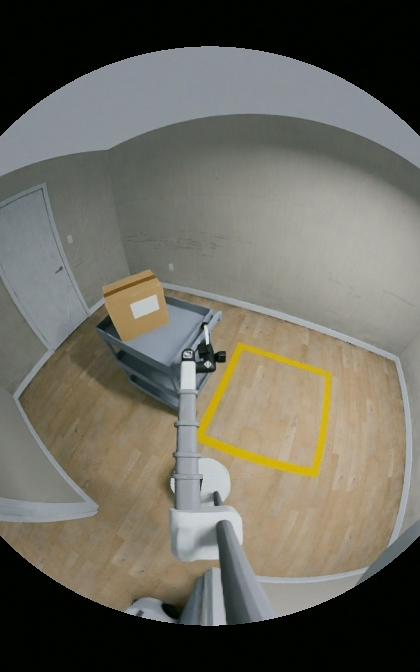

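Request:
move(
  blocking=false,
  r2={"base":{"strafe_m":-0.55,"translate_m":-0.17},"pace":"slow","contact_limits":{"strafe_m":0.6}},
  cameras=[],
)

Request:
wait(
  seconds=9,
  cameras=["r2_head_camera","r2_head_right_camera","r2_head_left_camera"],
)

Scene clock: 2437.93 s.
move: r2 moving
r1: as last shown
r1.lidar_m: 5.12 0.32 0.25 - 0.25 0.25 0.55 1.21 1.11 2.75 2.92 4.12
r1.motor_effort: lift_m=+16(16) arm_m=+4(4) wheel_0=-28(29) wheel_1=+31(31) wheel_2=+9(9)
r1.servo_current: wrist_yaw_rad=26(72) wrist_pitch_rad=39(46) wrist_roll_rad=52(52) gripper_m=52(59)
r1.contact_limits: strafe_m 0.9
r1.wrist_depth_mm: 136 138 - - 298 193 - / - 138 - - 304 195 - / 113 138 230 - 303 196 - / 131 146 1576 - 307 197 - / - - - - 306 198 163 / - - 1576 198 249 198 163 / 1756 1708 179 179 179 179 -
r2.base_odometry: x=-2.599 y=-4.804 heading=-1.486
r2.turned_by_wheels: +0.002
r2.turned_by_imu: +0.003
r2.base_tilt: forward=-0.7 right=+0.1
r2.lidar_m: 0.53 0.59 2.46 1.09 0.97 1.31 0.82 0.96 2.25 2.30 2.20 2.08
r2.base_status: translate_m moving; strafe_m moving
r2.joint_positions: lift_m=+0.688 arm_m=+0.365 wrist_yaw_rad=+0.013 wrist_pitch_rad=+0.005 wrist_roll_rad=+1.569 gripper_m=-0.029
r2.joint_status: not commanded
r2.measured_speeds: translate_m=-0.015 strafe_m=-0.049 rotate_rad=-0.004 lift_m=+0.000 arm_m=+0.000 wrist_yaw_rad=+0.000 wrist_pitch_rad=+0.000 wrist_roll_rad=+0.000
r2.motor_effort: lift_m=+18(18) arm_m=-4(4) wheel_0=+20(20) wheel_1=-2(4) wheel_2=+14(14)
r2.servo_current: wrist_yaw_rad=65(91) wrist_pitch_rad=46(52) wrist_roll_rad=46(52) gripper_m=85(91)
r2.contact_limits: arm_m 0; strafe_m 0.6
r2.hand_pose: x=+0.8255 y=-0.0835 z=+0.8648 quat_wxyz=(+0.708, +0.707, +0.006, +0.003) (m; r2's base frame)
r2.wrist_depth_mm: - - - - - 1366 1160 / - - - - - 1464 1182 / - - - 297 - 1537 1182 / - - - 243 324 1397 1118 / - - - 193 287 1576 1182 / - - 198 166 178 1618 1255 / - - - - 198 1430 488
pictures: none
No camera images: "cameras" was empty.

Scene clock: 2444.43 s.
earlier move: r2 done
r1.base_odometry: x=-1.475 y=+1.111 heading=+2.977
r1.turned_by_wheels: +0.000
r1.turned_by_imu: +0.000
r1.base_tilt: forward=-1.6 right=+1.3
r1.lidar_m: 5.11 0.32 0.25 - 0.25 0.25 0.55 1.22 1.13 2.77 2.92 4.11
r1.base_status: not commanded
r1.joint_positions: lift_m=+0.500 arm_m=+0.000 wrist_yaw_rad=+3.092 wrist_pitch_rad=+0.002 wrist_roll_rad=+0.000 gripper_m=-0.019
r1.joint_status: not commanded
r1.measured_speeds: all 0
r1.motor_effort: lift_m=+16(16) arm_m=+4(5) wheel_0=-28(29) wheel_1=+31(32) wheel_2=+9(9)
r1.servo_current: wrist_yaw_rad=46(78) wrist_pitch_rad=39(59) wrist_roll_rad=46(72) gripper_m=52(65)
r1.contact_limits: strafe_m 0.9
r1.hand_pose: x=-0.1129 y=+0.1016 z=+0.6779 quat_wxyz=(+0.025, -0.001, +0.000, +1.000) (m; r1's base frame)
r1.wrist_depth_mm: 136 138 - - 298 195 - / - 138 - - 303 196 - / 114 138 230 - 304 196 - / 132 146 - - 307 198 - / - - - - 309 197 163 / - - - 198 252 198 163 / 1708 1661 178 180 179 179 -
r2.base_odometry: x=-3.149 y=-4.684 heading=-1.487
r2.turned_by_wheels: +0.000
r2.turned_by_imu: +0.007
r2.base_tilt: forward=-0.7 right=+0.1
r2.lidar_m: 0.52 0.60 3.02 1.43 4.13 0.79 0.82 1.10 1.69 1.74 2.13 1.98
r2.base_status: done
r2.joint_positions: lift_m=+0.688 arm_m=+0.365 wrist_yaw_rad=+0.013 wrist_pitch_rad=+0.005 wrist_roll_rad=+1.569 gripper_m=-0.029
r2.joint_status: not commanded
r2.measured_speeds: all 0
r2.motor_effort: lift_m=+18(18) arm_m=-4(5) wheel_0=+11(23) wheel_1=+2(4) wheel_2=+8(14)
r2.servo_current: wrist_yaw_rad=72(91) wrist_pitch_rad=39(52) wrist_roll_rad=46(59) gripper_m=91(98)
r2.contact_limits: arm_m 0; strafe_m 0.6
r2.hand_pose: x=+0.8255 y=-0.0835 z=+0.8648 quat_wxyz=(+0.708, +0.707, +0.006, +0.003) (m; r2's base frame)
r2.wrist_depth_mm: - - - - - 1281 1138 / - - - - - 1366 1182 / - - - 297 - 1464 1182 / - - - 243 322 1397 1118 / - - - 194 287 1618 1182 / - - 183 166 178 1618 1229 / - - - - 198 1397 488
wait: 6.50 of 9 s (r2 has come to rest)
pictures: r2_head_camera, r2_head_left_camera, r2_head_right_camera
Images, in order (width x height): r2_head_camera 420x560, r2_head_left_camera 420x672, r2_head_right_camera 420x672.

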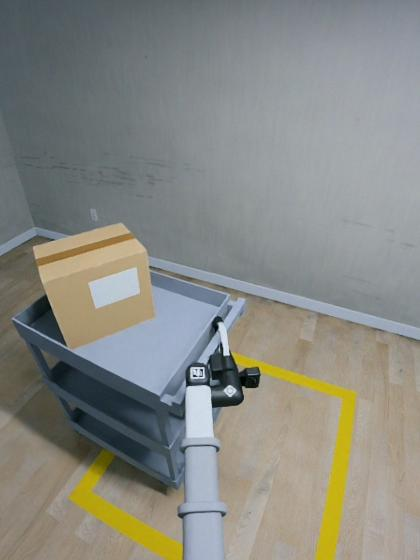

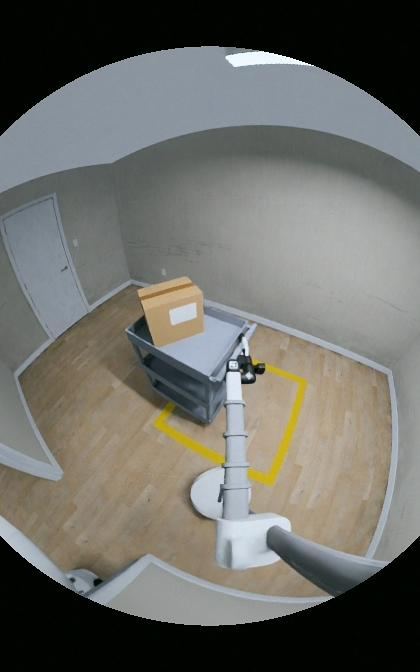

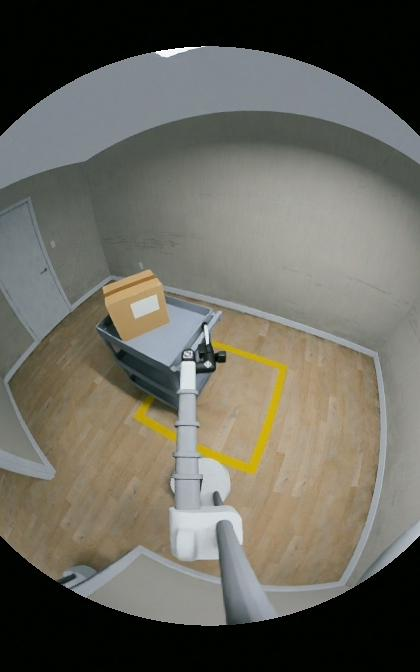

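Request:
move(
  blocking=false,
  r2={"base":{"strafe_m":-0.36,"translate_m":-0.07},"pace":"slow","contact_limits":{"strafe_m":0.6}},
  cameras=[],
)

Request:
wait(
  seconds=9,
  cameras=["r2_head_camera","r2_head_right_camera","r2_head_left_camera"],
)

Request:
zoom_image(
  camera="r2_head_left_camera",
  region=[80, 250, 332, 502],
)

Scene clock: 2466.27 s.
move: r2 moving
r1: as last shown
r1.lidar_m: 5.10 0.33 0.25 - 0.25 0.25 0.56 1.24 1.13 2.75 2.89 4.11
r1.motor_effort: lift_m=+16(16) arm_m=+4(4) wheel_0=-28(29) wheel_1=+31(32) wheel_2=+9(9)
r1.servo_current: wrist_yaw_rad=59(59) wrist_pitch_rad=39(52) wrist_roll_rad=46(59) gripper_m=52(59)
r1.contact_limits: strafe_m 0.9
r1.wrist_depth_mm: 136 137 - - 300 193 - / - 138 - - 303 195 - / 113 138 229 - 306 196 - / 131 146 - - 307 197 - / - - - - 309 198 163 / - - - 198 251 198 163 / 1708 1618 179 180 179 179 -
r2.base_odometry: x=-3.162 y=-4.683 heading=-1.485
r2.turned_by_wheels: +0.002
r2.turned_by_imu: +0.003
r2.base_tilt: forward=-0.7 right=+0.1
r2.lidar_m: 0.51 0.61 3.05 1.45 4.15 0.78 0.84 1.11 1.68 1.74 2.11 1.97
r2.base_status: translate_m moving; strafe_m moving
r2.joint_positions: lift_m=+0.688 arm_m=+0.365 wrist_yaw_rad=+0.013 wrist_pitch_rad=+0.005 wrist_roll_rad=+1.569 gripper_m=-0.029
r2.joint_status: not commanded
r2.measured_speeds: translate_m=-0.010 strafe_m=-0.052 rotate_rad=-0.002 lift_m=+0.000 arm_m=+0.000 wrist_yaw_rad=+0.000 wrist_pitch_rad=+0.000 wrist_roll_rad=+0.000
r2.motor_effort: lift_m=+18(18) arm_m=-4(5) wheel_0=+17(21) wheel_1=-2(3) wheel_2=+11(12)
r2.servo_current: wrist_yaw_rad=78(91) wrist_pitch_rad=39(52) wrist_roll_rad=39(52) gripper_m=85(91)
r2.contact_limits: arm_m 0; strafe_m 0.6
r2.hand_pose: x=+0.8255 y=-0.0835 z=+0.8648 quat_wxyz=(+0.708, +0.707, +0.006, +0.003) (m; r2's base frame)
r2.wrist_depth_mm: - - - - - 1308 1160 / - - - - - 1430 1160 / - - - 297 - 1464 1182 / - - - 242 322 1366 1138 / - - - 193 286 1576 1182 / - - 183 160 179 1576 1255 / - - - - 198 1366 484
pictures: none
No camera images: "cameras" was empty.

Scene clock: 2470.67 s.
earlier move: r2 done
r1.base_odometry: x=-1.475 y=+1.111 heading=+2.977
r1.turned_by_wheels: +0.000
r1.turned_by_imu: +0.000
r1.base_tilt: forward=-1.6 right=+1.3
r1.lidar_m: 5.10 0.32 0.25 - 0.25 0.26 0.52 1.22 1.11 2.74 2.92 4.12
r1.base_status: not commanded
r1.joint_positions: lift_m=+0.500 arm_m=+0.000 wrist_yaw_rad=+3.092 wrist_pitch_rad=+0.002 wrist_roll_rad=+0.000 gripper_m=-0.019
r1.joint_status: not commanded
r1.measured_speeds: all 0
r1.motor_effort: lift_m=+16(16) arm_m=+4(5) wheel_0=-28(29) wheel_1=+31(32) wheel_2=+9(9)
r1.servo_current: wrist_yaw_rad=52(65) wrist_pitch_rad=52(52) wrist_roll_rad=46(72) gripper_m=59(65)
r1.contact_limits: strafe_m 0.9
r1.hand_pose: x=-0.1129 y=+0.1016 z=+0.6779 quat_wxyz=(+0.025, -0.001, +0.000, +1.000) (m; r1's base frame)
r1.wrist_depth_mm: 136 138 - - 297 194 - / - 138 - - 301 196 - / 113 138 229 - 304 196 - / 132 146 - - 309 197 - / - - - - 306 198 163 / - - - 198 251 198 163 / 1708 1618 179 179 179 179 -
r2.base_odometry: x=-3.513 y=-4.645 heading=-1.485
r2.turned_by_wheels: -0.001
r2.turned_by_imu: +0.004
r2.base_tilt: forward=-0.7 right=+0.0
r2.lidar_m: 0.55 0.62 3.36 1.80 0.95 0.90 0.91 1.23 1.33 1.37 1.82 1.89
r2.base_status: done
r2.joint_positions: lift_m=+0.688 arm_m=+0.365 wrist_yaw_rad=+0.013 wrist_pitch_rad=+0.005 wrist_roll_rad=+1.569 gripper_m=-0.029
r2.joint_status: not commanded
r2.measured_speeds: all 0
r2.motor_effort: lift_m=+18(18) arm_m=-4(5) wheel_0=+10(21) wheel_1=-1(3) wheel_2=+8(12)
r2.servo_current: wrist_yaw_rad=78(91) wrist_pitch_rad=46(52) wrist_roll_rad=46(59) gripper_m=91(98)
r2.contact_limits: arm_m 0; strafe_m 0.6
r2.hand_pose: x=+0.8255 y=-0.0835 z=+0.8648 quat_wxyz=(+0.708, +0.707, +0.006, +0.003) (m; r2's base frame)
r2.wrist_depth_mm: - - - - - - 1138 / - - - - - 1281 1160 / - - - 296 - 1430 1182 / - - - 242 324 338 1118 / - - - 194 289 1464 1205 / - - 183 166 178 1576 1255 / - - - - 198 1397 488
wait: 4.40 of 9 s (r2 has come to rest)
pictures: r2_head_camera, r2_head_left_camera, r2_head_right_camera
Images, in order (width x height): r2_head_camera 420x560, r2_head_left_camera 420x672, r2_head_right_camera 420x672.

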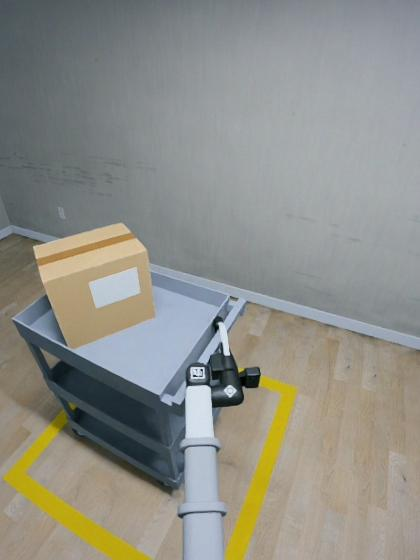

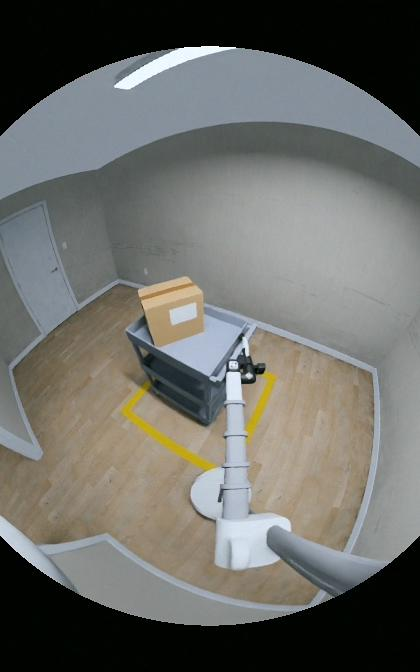

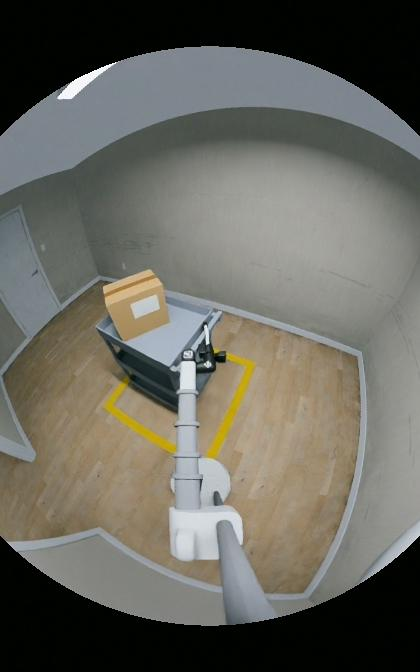

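Scaled by 2.000 from the camera's 420x672 image, which has a finer 600x960 frame.

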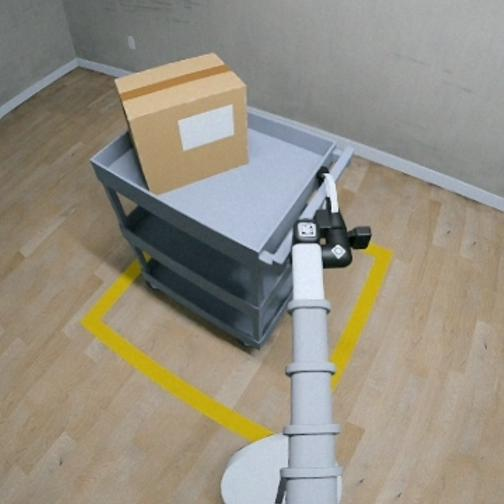

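Request:
move(
  blocking=false,
  r2={"base":{"strafe_m":-0.09,"translate_m":-0.03},"pace":"slow","contact_limits":{"strafe_m":0.6}},
  cameras=[],
)

Request:
wait(
  seconds=5,
  cameras=[],
)

Request:
move(
  blocking=false,
  r2={"joints":{"gripper_m":0.11}},
  r1={"base":{"translate_m":1.5,"strafe_m":-0.15},"pace":"slow"},
  cameras=[],
)

Request:
wait(
  seconds=2.5,
  cameras=["r2_head_camera"],
)

Request:
move(
  blocking=false,
  r2={"base":{"translate_m":-0.35},"pace":"slow"},
  cameras=[],
)

Request:
wait(
  seconds=6,
  cameras=["r2_head_camera","r2_head_left_camera"],
)

Request:
wait(
  seconds=8,
  cameras=["r1_head_left_camera","r2_head_left_camera","r2_head_right_camera"],
)

Scene clock: 2481.90 s.
move: r2 moving
r1: as last shown
r1.lidar_m: 5.12 0.32 0.25 - 0.25 0.25 0.54 1.23 1.11 2.76 2.92 4.13
r1.servo_current: wrist_yaw_rad=52(65) wrist_pitch_rad=46(46) wrist_roll_rad=46(65) gripper_m=59(59)
r1.contact_limits: strafe_m 0.9
r1.wrist_depth_mm: 136 138 - - 300 194 - / - 138 - - 304 195 - / 113 138 229 - 306 196 - / 132 146 - - 307 198 - / - - - - 309 198 163 / - - - 199 251 198 163 / 1708 1708 179 180 179 179 -
r2.base_odometry: x=-3.526 y=-4.642 heading=-1.484
r2.turned_by_wheels: +0.002
r2.turned_by_imu: +0.002
r2.base_tilt: forward=-0.6 right=+0.0
r2.lidar_m: 0.51 0.58 3.38 1.79 0.94 0.90 0.93 1.26 1.31 1.37 1.84 1.87
r2.base_status: translate_m moving; strafe_m moving
r2.joint_positions: lift_m=+0.688 arm_m=+0.365 wrist_yaw_rad=+0.013 wrist_pitch_rad=+0.005 wrist_roll_rad=+1.569 gripper_m=-0.029
r2.joint_status: not commanded
r2.measured_speeds: translate_m=-0.016 strafe_m=-0.048 rotate_rad=-0.006 lift_m=+0.000 arm_m=+0.000 wrist_yaw_rad=+0.000 wrist_pitch_rad=+0.000 wrist_roll_rad=+0.000
r2.motor_effort: lift_m=+17(18) arm_m=-4(4) wheel_0=+11(17) wheel_1=-3(5) wheel_2=+11(13)
r2.servo_current: wrist_yaw_rad=78(85) wrist_pitch_rad=46(52) wrist_roll_rad=33(52) gripper_m=85(98)
r2.contact_limits: arm_m 0; strafe_m 0.6
r2.hand_pose: x=+0.8255 y=-0.0835 z=+0.8648 quat_wxyz=(+0.708, +0.707, +0.006, +0.003) (m; r2's base frame)
r2.wrist_depth_mm: - - - - - - 1182 / - - - - - 1255 1160 / - - - 298 - 1366 1182 / - - - 240 320 336 1098 / - - - 193 286 1618 1182 / - - 183 165 177 1618 1255 / - - - - 196 122 488
pictures: none
No camera images: "cameras" was empty.

Scene clock: 2483.60 s.
earlier move: r2 done
r1.base_odometry: x=-1.475 y=+1.111 heading=+2.977
r1.turned_by_wheels: +0.000
r1.turned_by_imu: +0.000
r1.base_tilt: forward=-1.6 right=+1.3
r1.lidar_m: 5.11 0.34 0.25 - 0.25 0.25 0.52 1.20 1.10 2.76 2.92 4.15
r1.base_status: not commanded
r1.joint_positions: lift_m=+0.500 arm_m=+0.000 wrist_yaw_rad=+3.092 wrist_pitch_rad=+0.002 wrist_roll_rad=+0.000 gripper_m=-0.019
r1.joint_status: not commanded
r1.measured_speeds: all 0
r1.motor_effort: lift_m=+16(16) arm_m=+4(5) wheel_0=-28(29) wheel_1=+31(32) wheel_2=+9(9)
r1.servo_current: wrist_yaw_rad=65(72) wrist_pitch_rad=33(52) wrist_roll_rad=65(65) gripper_m=59(59)
r1.contact_limits: strafe_m 0.9
r1.hand_pose: x=-0.1129 y=+0.1016 z=+0.6779 quat_wxyz=(+0.025, -0.001, +0.000, +1.000) (m; r1's base frame)
r1.wrist_depth_mm: 135 138 - - 298 194 - / - 138 - - 303 196 - / 113 138 229 - 306 196 - / 132 146 - - 307 197 - / - - - - 307 197 163 / - - - 198 251 198 163 / 1756 1618 179 180 179 179 -
r2.base_odometry: x=-3.605 y=-4.623 heading=-1.485
r2.turned_by_wheels: -0.001
r2.turned_by_imu: -0.001
r2.base_tilt: forward=-0.6 right=+0.1
r2.lidar_m: 0.53 0.61 3.48 1.88 0.96 0.89 0.93 1.26 1.25 1.30 1.73 1.87
r2.base_status: done
r2.joint_positions: lift_m=+0.688 arm_m=+0.365 wrist_yaw_rad=+0.012 wrist_pitch_rad=+0.005 wrist_roll_rad=+1.569 gripper_m=-0.029
r2.joint_status: not commanded
r2.measured_speeds: all 0
r2.motor_effort: lift_m=+18(18) arm_m=-4(5) wheel_0=+3(17) wheel_1=-4(7) wheel_2=+6(14)
r2.servo_current: wrist_yaw_rad=65(91) wrist_pitch_rad=52(52) wrist_roll_rad=52(59) gripper_m=85(98)
r2.contact_limits: arm_m 0; strafe_m 0.6
r2.hand_pose: x=+0.8253 y=-0.0840 z=+0.8648 quat_wxyz=(+0.708, +0.707, +0.006, +0.002) (m; r2's base frame)
r2.wrist_depth_mm: - - - - - - 1160 / - - - - - 1255 1182 / - - - 290 - 1366 1182 / - - - 235 319 327 343 / - - - 189 270 1499 1182 / - - 183 153 178 1576 1229 / - - - - 195 1397 500
wait: 1.70 of 5 s (r2 has come to rest)
pictures: none
No camera images: "cameras" was empty.

Scene clock: 2484.10 s.
move: r1 contact_stop; r2 moving
r1.base_odometry: x=-1.475 y=+1.117 heading=+2.977
r1.turned_by_wheels: +0.000
r1.turned_by_imu: +0.001
r1.base_tilt: forward=-1.6 right=+1.3
r1.lidar_m: 5.13 0.33 0.25 - 0.25 0.25 0.56 1.17 1.10 2.75 2.92 4.14
r1.base_status: translate_m contact_stop; strafe_m contact_stop
r1.joint_positions: lift_m=+0.500 arm_m=+0.000 wrist_yaw_rad=+3.092 wrist_pitch_rad=+0.002 wrist_roll_rad=+0.000 gripper_m=-0.019
r1.joint_status: not commanded
r1.measured_speeds: translate_m=+0.000 strafe_m=-0.015 rotate_rad=-0.003 lift_m=+0.000 arm_m=+0.000 wrist_yaw_rad=+0.000 wrist_pitch_rad=+0.000 wrist_roll_rad=+0.000
r1.on_its_own: the wheels are slack since a contact_stop
r1.motor_effort: lift_m=+16(16) arm_m=+4(4) wheel_0=+0(28) wheel_1=-1(31) wheel_2=+0(8)
r1.servo_current: wrist_yaw_rad=39(65) wrist_pitch_rad=46(46) wrist_roll_rad=39(65) gripper_m=52(59)
r1.hand_pose: x=-0.1129 y=+0.1016 z=+0.6779 quat_wxyz=(+0.025, -0.001, +0.000, +1.000) (m; r1's base frame)
r1.wrist_depth_mm: 135 137 - - 300 193 - / - 138 - - 306 195 - / 113 138 232 - 306 196 - / 132 146 - - 310 197 - / - - - - 310 198 163 / - - - 199 252 198 163 / 1708 1618 179 179 179 178 -
r2.base_odometry: x=-3.605 y=-4.623 heading=-1.485
r2.turned_by_wheels: +0.000
r2.turned_by_imu: +0.000
r2.base_tilt: forward=-0.7 right=+0.1
r2.lidar_m: 0.54 0.62 3.45 1.87 0.99 0.90 0.94 1.25 1.24 1.31 1.72 1.87
r2.base_status: not commanded
r2.joint_positions: lift_m=+0.688 arm_m=+0.365 wrist_yaw_rad=+0.007 wrist_pitch_rad=+0.005 wrist_roll_rad=+1.569 gripper_m=-0.003
r2.joint_status: gripper_m moving
r2.measured_speeds: translate_m=+0.000 strafe_m=+0.000 rotate_rad=-0.001 lift_m=+0.000 arm_m=+0.000 wrist_yaw_rad=-0.018 wrist_pitch_rad=+0.000 wrist_roll_rad=+0.000
r2.motor_effort: lift_m=+18(18) arm_m=-4(4) wheel_0=+4(4) wheel_1=-4(5) wheel_2=+6(6)
r2.servo_current: wrist_yaw_rad=52(65) wrist_pitch_rad=39(52) wrist_roll_rad=46(52) gripper_m=98(98)
r2.contact_limits: arm_m 0; strafe_m 0.6
r2.hand_pose: x=+0.8249 y=-0.0855 z=+0.8648 quat_wxyz=(+0.708, +0.707, +0.004, +0.001) (m; r2's base frame)
r2.wrist_depth_mm: - - - - - - 1160 / - - - - - 1281 1182 / - - - 300 - 1366 1160 / - - - 240 325 332 1138 / - - - 192 274 1499 1182 / - - 183 160 182 1576 1281 / - 129 - - 203 1430 496
pictures: none
No camera images: "cameras" was empty.

not run: a stop that you did not command came earlier in this reply.

not run: a stop that you did not command came earlier in this reply.

not run: a stop that you did not command came earlier in this reply.

not run: a stop that you did not command came earlier in this reply.

Request:
move(
  blocking=false,
  r1={"base":{"translate_m":1.5},"pace":"slow","contact_limits":{"translate_m":0.9}},
  cameras=[],
)

Request:
wait(
  seconds=4,
  cameras=["r2_head_camera","r1_head_left_camera"],
)

Scene clock: 2495.67 s.
earlier move: r1 contact_stop; r2 done
move: r1 moving
r1.base_odometry: x=-1.482 y=+1.152 heading=+2.975
r1.turned_by_wheels: -0.002
r1.turned_by_imu: -0.002
r1.base_tilt: forward=-1.6 right=+1.3
r1.lidar_m: 5.11 0.30 0.25 - 0.25 0.27 0.66 1.13 1.10 2.72 2.87 4.04
r1.base_status: earlier translate_m contact_stop (by the wheels' count: +0.001 of +1.500); earlier strafe_m contact_stop (by the wheels' count: -0.040 of -0.150); translate_m moving
r1.joint_positions: lift_m=+0.500 arm_m=+0.000 wrist_yaw_rad=+3.092 wrist_pitch_rad=+0.002 wrist_roll_rad=+0.000 gripper_m=-0.019
r1.joint_status: not commanded
r1.measured_speeds: translate_m=+0.049 strafe_m=+0.000 rotate_rad=+0.001 lift_m=+0.000 arm_m=+0.000 wrist_yaw_rad=+0.000 wrist_pitch_rad=+0.000 wrist_roll_rad=+0.000
r1.motor_effort: lift_m=+16(16) arm_m=+4(5) wheel_0=+1(6) wheel_1=+10(10) wheel_2=-7(7)
r1.servo_current: wrist_yaw_rad=52(65) wrist_pitch_rad=33(46) wrist_roll_rad=52(65) gripper_m=52(59)
r1.contact_limits: translate_m 0.9
r1.hand_pose: x=-0.1129 y=+0.1016 z=+0.6779 quat_wxyz=(+0.025, -0.001, +0.000, +1.000) (m; r1's base frame)
r1.wrist_depth_mm: 136 138 - - 322 198 - / - 138 - - 329 199 - / 113 138 232 - 334 201 - / 132 147 - - 334 202 - / - - - - 336 202 163 / - - - 199 263 202 163 / 1756 1661 179 165 170 181 -
r2.base_odometry: x=-3.605 y=-4.623 heading=-1.485
r2.turned_by_wheels: +0.000
r2.turned_by_imu: +0.000
r2.base_tilt: forward=-0.7 right=+0.1
r2.lidar_m: 0.54 0.64 3.46 1.88 0.97 0.91 0.94 1.27 1.24 1.28 1.70 1.88
r2.base_status: not commanded
r2.joint_positions: lift_m=+0.688 arm_m=+0.365 wrist_yaw_rad=+0.000 wrist_pitch_rad=+0.005 wrist_roll_rad=+1.569 gripper_m=+0.110
r2.joint_status: all done
r2.measured_speeds: all 0
r2.motor_effort: lift_m=+18(18) arm_m=-4(5) wheel_0=+2(2) wheel_1=-4(5) wheel_2=+3(3)
r2.servo_current: wrist_yaw_rad=46(59) wrist_pitch_rad=46(46) wrist_roll_rad=52(59) gripper_m=52(59)
r2.contact_limits: arm_m 0; strafe_m 0.6
r2.hand_pose: x=+0.8243 y=-0.0874 z=+0.8648 quat_wxyz=(+0.708, +0.707, +0.002, -0.002) (m; r2's base frame)
r2.wrist_depth_mm: - - - - - - 1160 / - - - - - - 1182 / - - - - - 1336 1182 / - - - 277 334 1430 1205 / - - - 208 293 1397 1138 / - - 192 166 213 1499 1229 / - - - - 213 1576 484
pictures: none
No camera images: "cameras" was empty.

Scene clock: 2499.67 s.
earlier move: r1 moving
r1.base_odometry: x=-1.864 y=+1.216 heading=+2.975
r1.turned_by_wheels: +0.000
r1.turned_by_imu: +0.000
r1.base_tilt: forward=-1.6 right=+1.3
r1.lidar_m: 4.72 2.75 2.03 2.00 0.25 0.26 0.71 1.36 1.63 2.73 2.87 4.10
r1.base_status: translate_m moving
r1.joint_positions: lift_m=+0.500 arm_m=+0.000 wrist_yaw_rad=+3.092 wrist_pitch_rad=+0.002 wrist_roll_rad=+0.000 gripper_m=-0.019
r1.joint_status: not commanded
r1.measured_speeds: translate_m=+0.101 strafe_m=+0.000 rotate_rad=-0.003 lift_m=+0.000 arm_m=+0.000 wrist_yaw_rad=+0.000 wrist_pitch_rad=+0.000 wrist_roll_rad=+0.000
r1.motor_effort: lift_m=+16(16) arm_m=+4(5) wheel_0=+3(6) wheel_1=+7(12) wheel_2=-3(7)
r1.servo_current: wrist_yaw_rad=52(78) wrist_pitch_rad=39(52) wrist_roll_rad=52(78) gripper_m=59(59)
r1.contact_limits: translate_m 0.9
r1.hand_pose: x=-0.1129 y=+0.1016 z=+0.6779 quat_wxyz=(+0.025, -0.001, +0.000, +1.000) (m; r1's base frame)
r1.wrist_depth_mm: 136 137 - - 336 198 161 / - 138 - - 340 200 161 / 113 138 234 - 343 201 162 / 132 146 - - 347 202 162 / - - - - 351 202 163 / - - - 198 268 204 163 / 1618 1618 179 179 170 181 163
r2.base_odometry: x=-3.605 y=-4.623 heading=-1.485
r2.turned_by_wheels: +0.000
r2.turned_by_imu: +0.001
r2.base_tilt: forward=-0.7 right=+0.0
r2.lidar_m: 0.55 0.62 3.48 1.87 0.97 0.91 0.94 1.26 1.24 1.31 1.72 1.87
r2.base_status: not commanded
r2.joint_positions: lift_m=+0.688 arm_m=+0.365 wrist_yaw_rad=+0.000 wrist_pitch_rad=+0.005 wrist_roll_rad=+1.569 gripper_m=+0.110
r2.joint_status: all done
r2.measured_speeds: all 0
r2.motor_effort: lift_m=+18(18) arm_m=-4(5) wheel_0=+1(2) wheel_1=-5(5) wheel_2=+3(3)
r2.servo_current: wrist_yaw_rad=46(59) wrist_pitch_rad=46(52) wrist_roll_rad=39(65) gripper_m=46(59)
r2.contact_limits: arm_m 0; strafe_m 0.6
r2.hand_pose: x=+0.8243 y=-0.0874 z=+0.8648 quat_wxyz=(+0.708, +0.707, +0.002, -0.002) (m; r2's base frame)
r2.wrist_depth_mm: - - - - - - 1160 / - - - - - - 1160 / - - - - - 1336 1160 / - - - 278 332 1397 1205 / - - - 208 291 1366 1160 / - - 192 166 213 1499 1255 / - - - - 213 1576 484
wait: 4.00 s; no rest
pictures: r1_head_left_camera, r2_head_camera
Images, in order (width x height): r1_head_left_camera 420x672, r2_head_camera 420x560.

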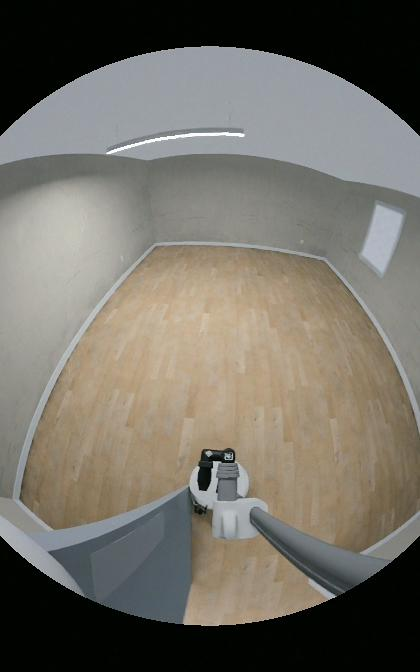

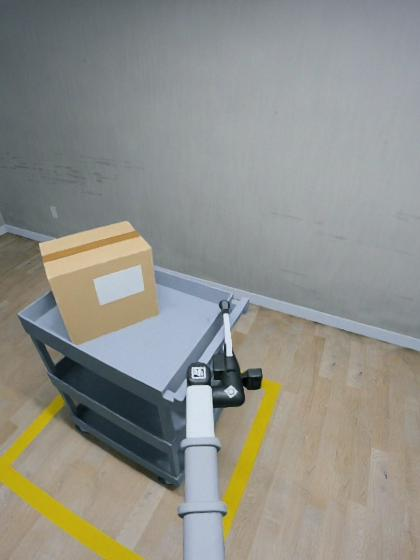

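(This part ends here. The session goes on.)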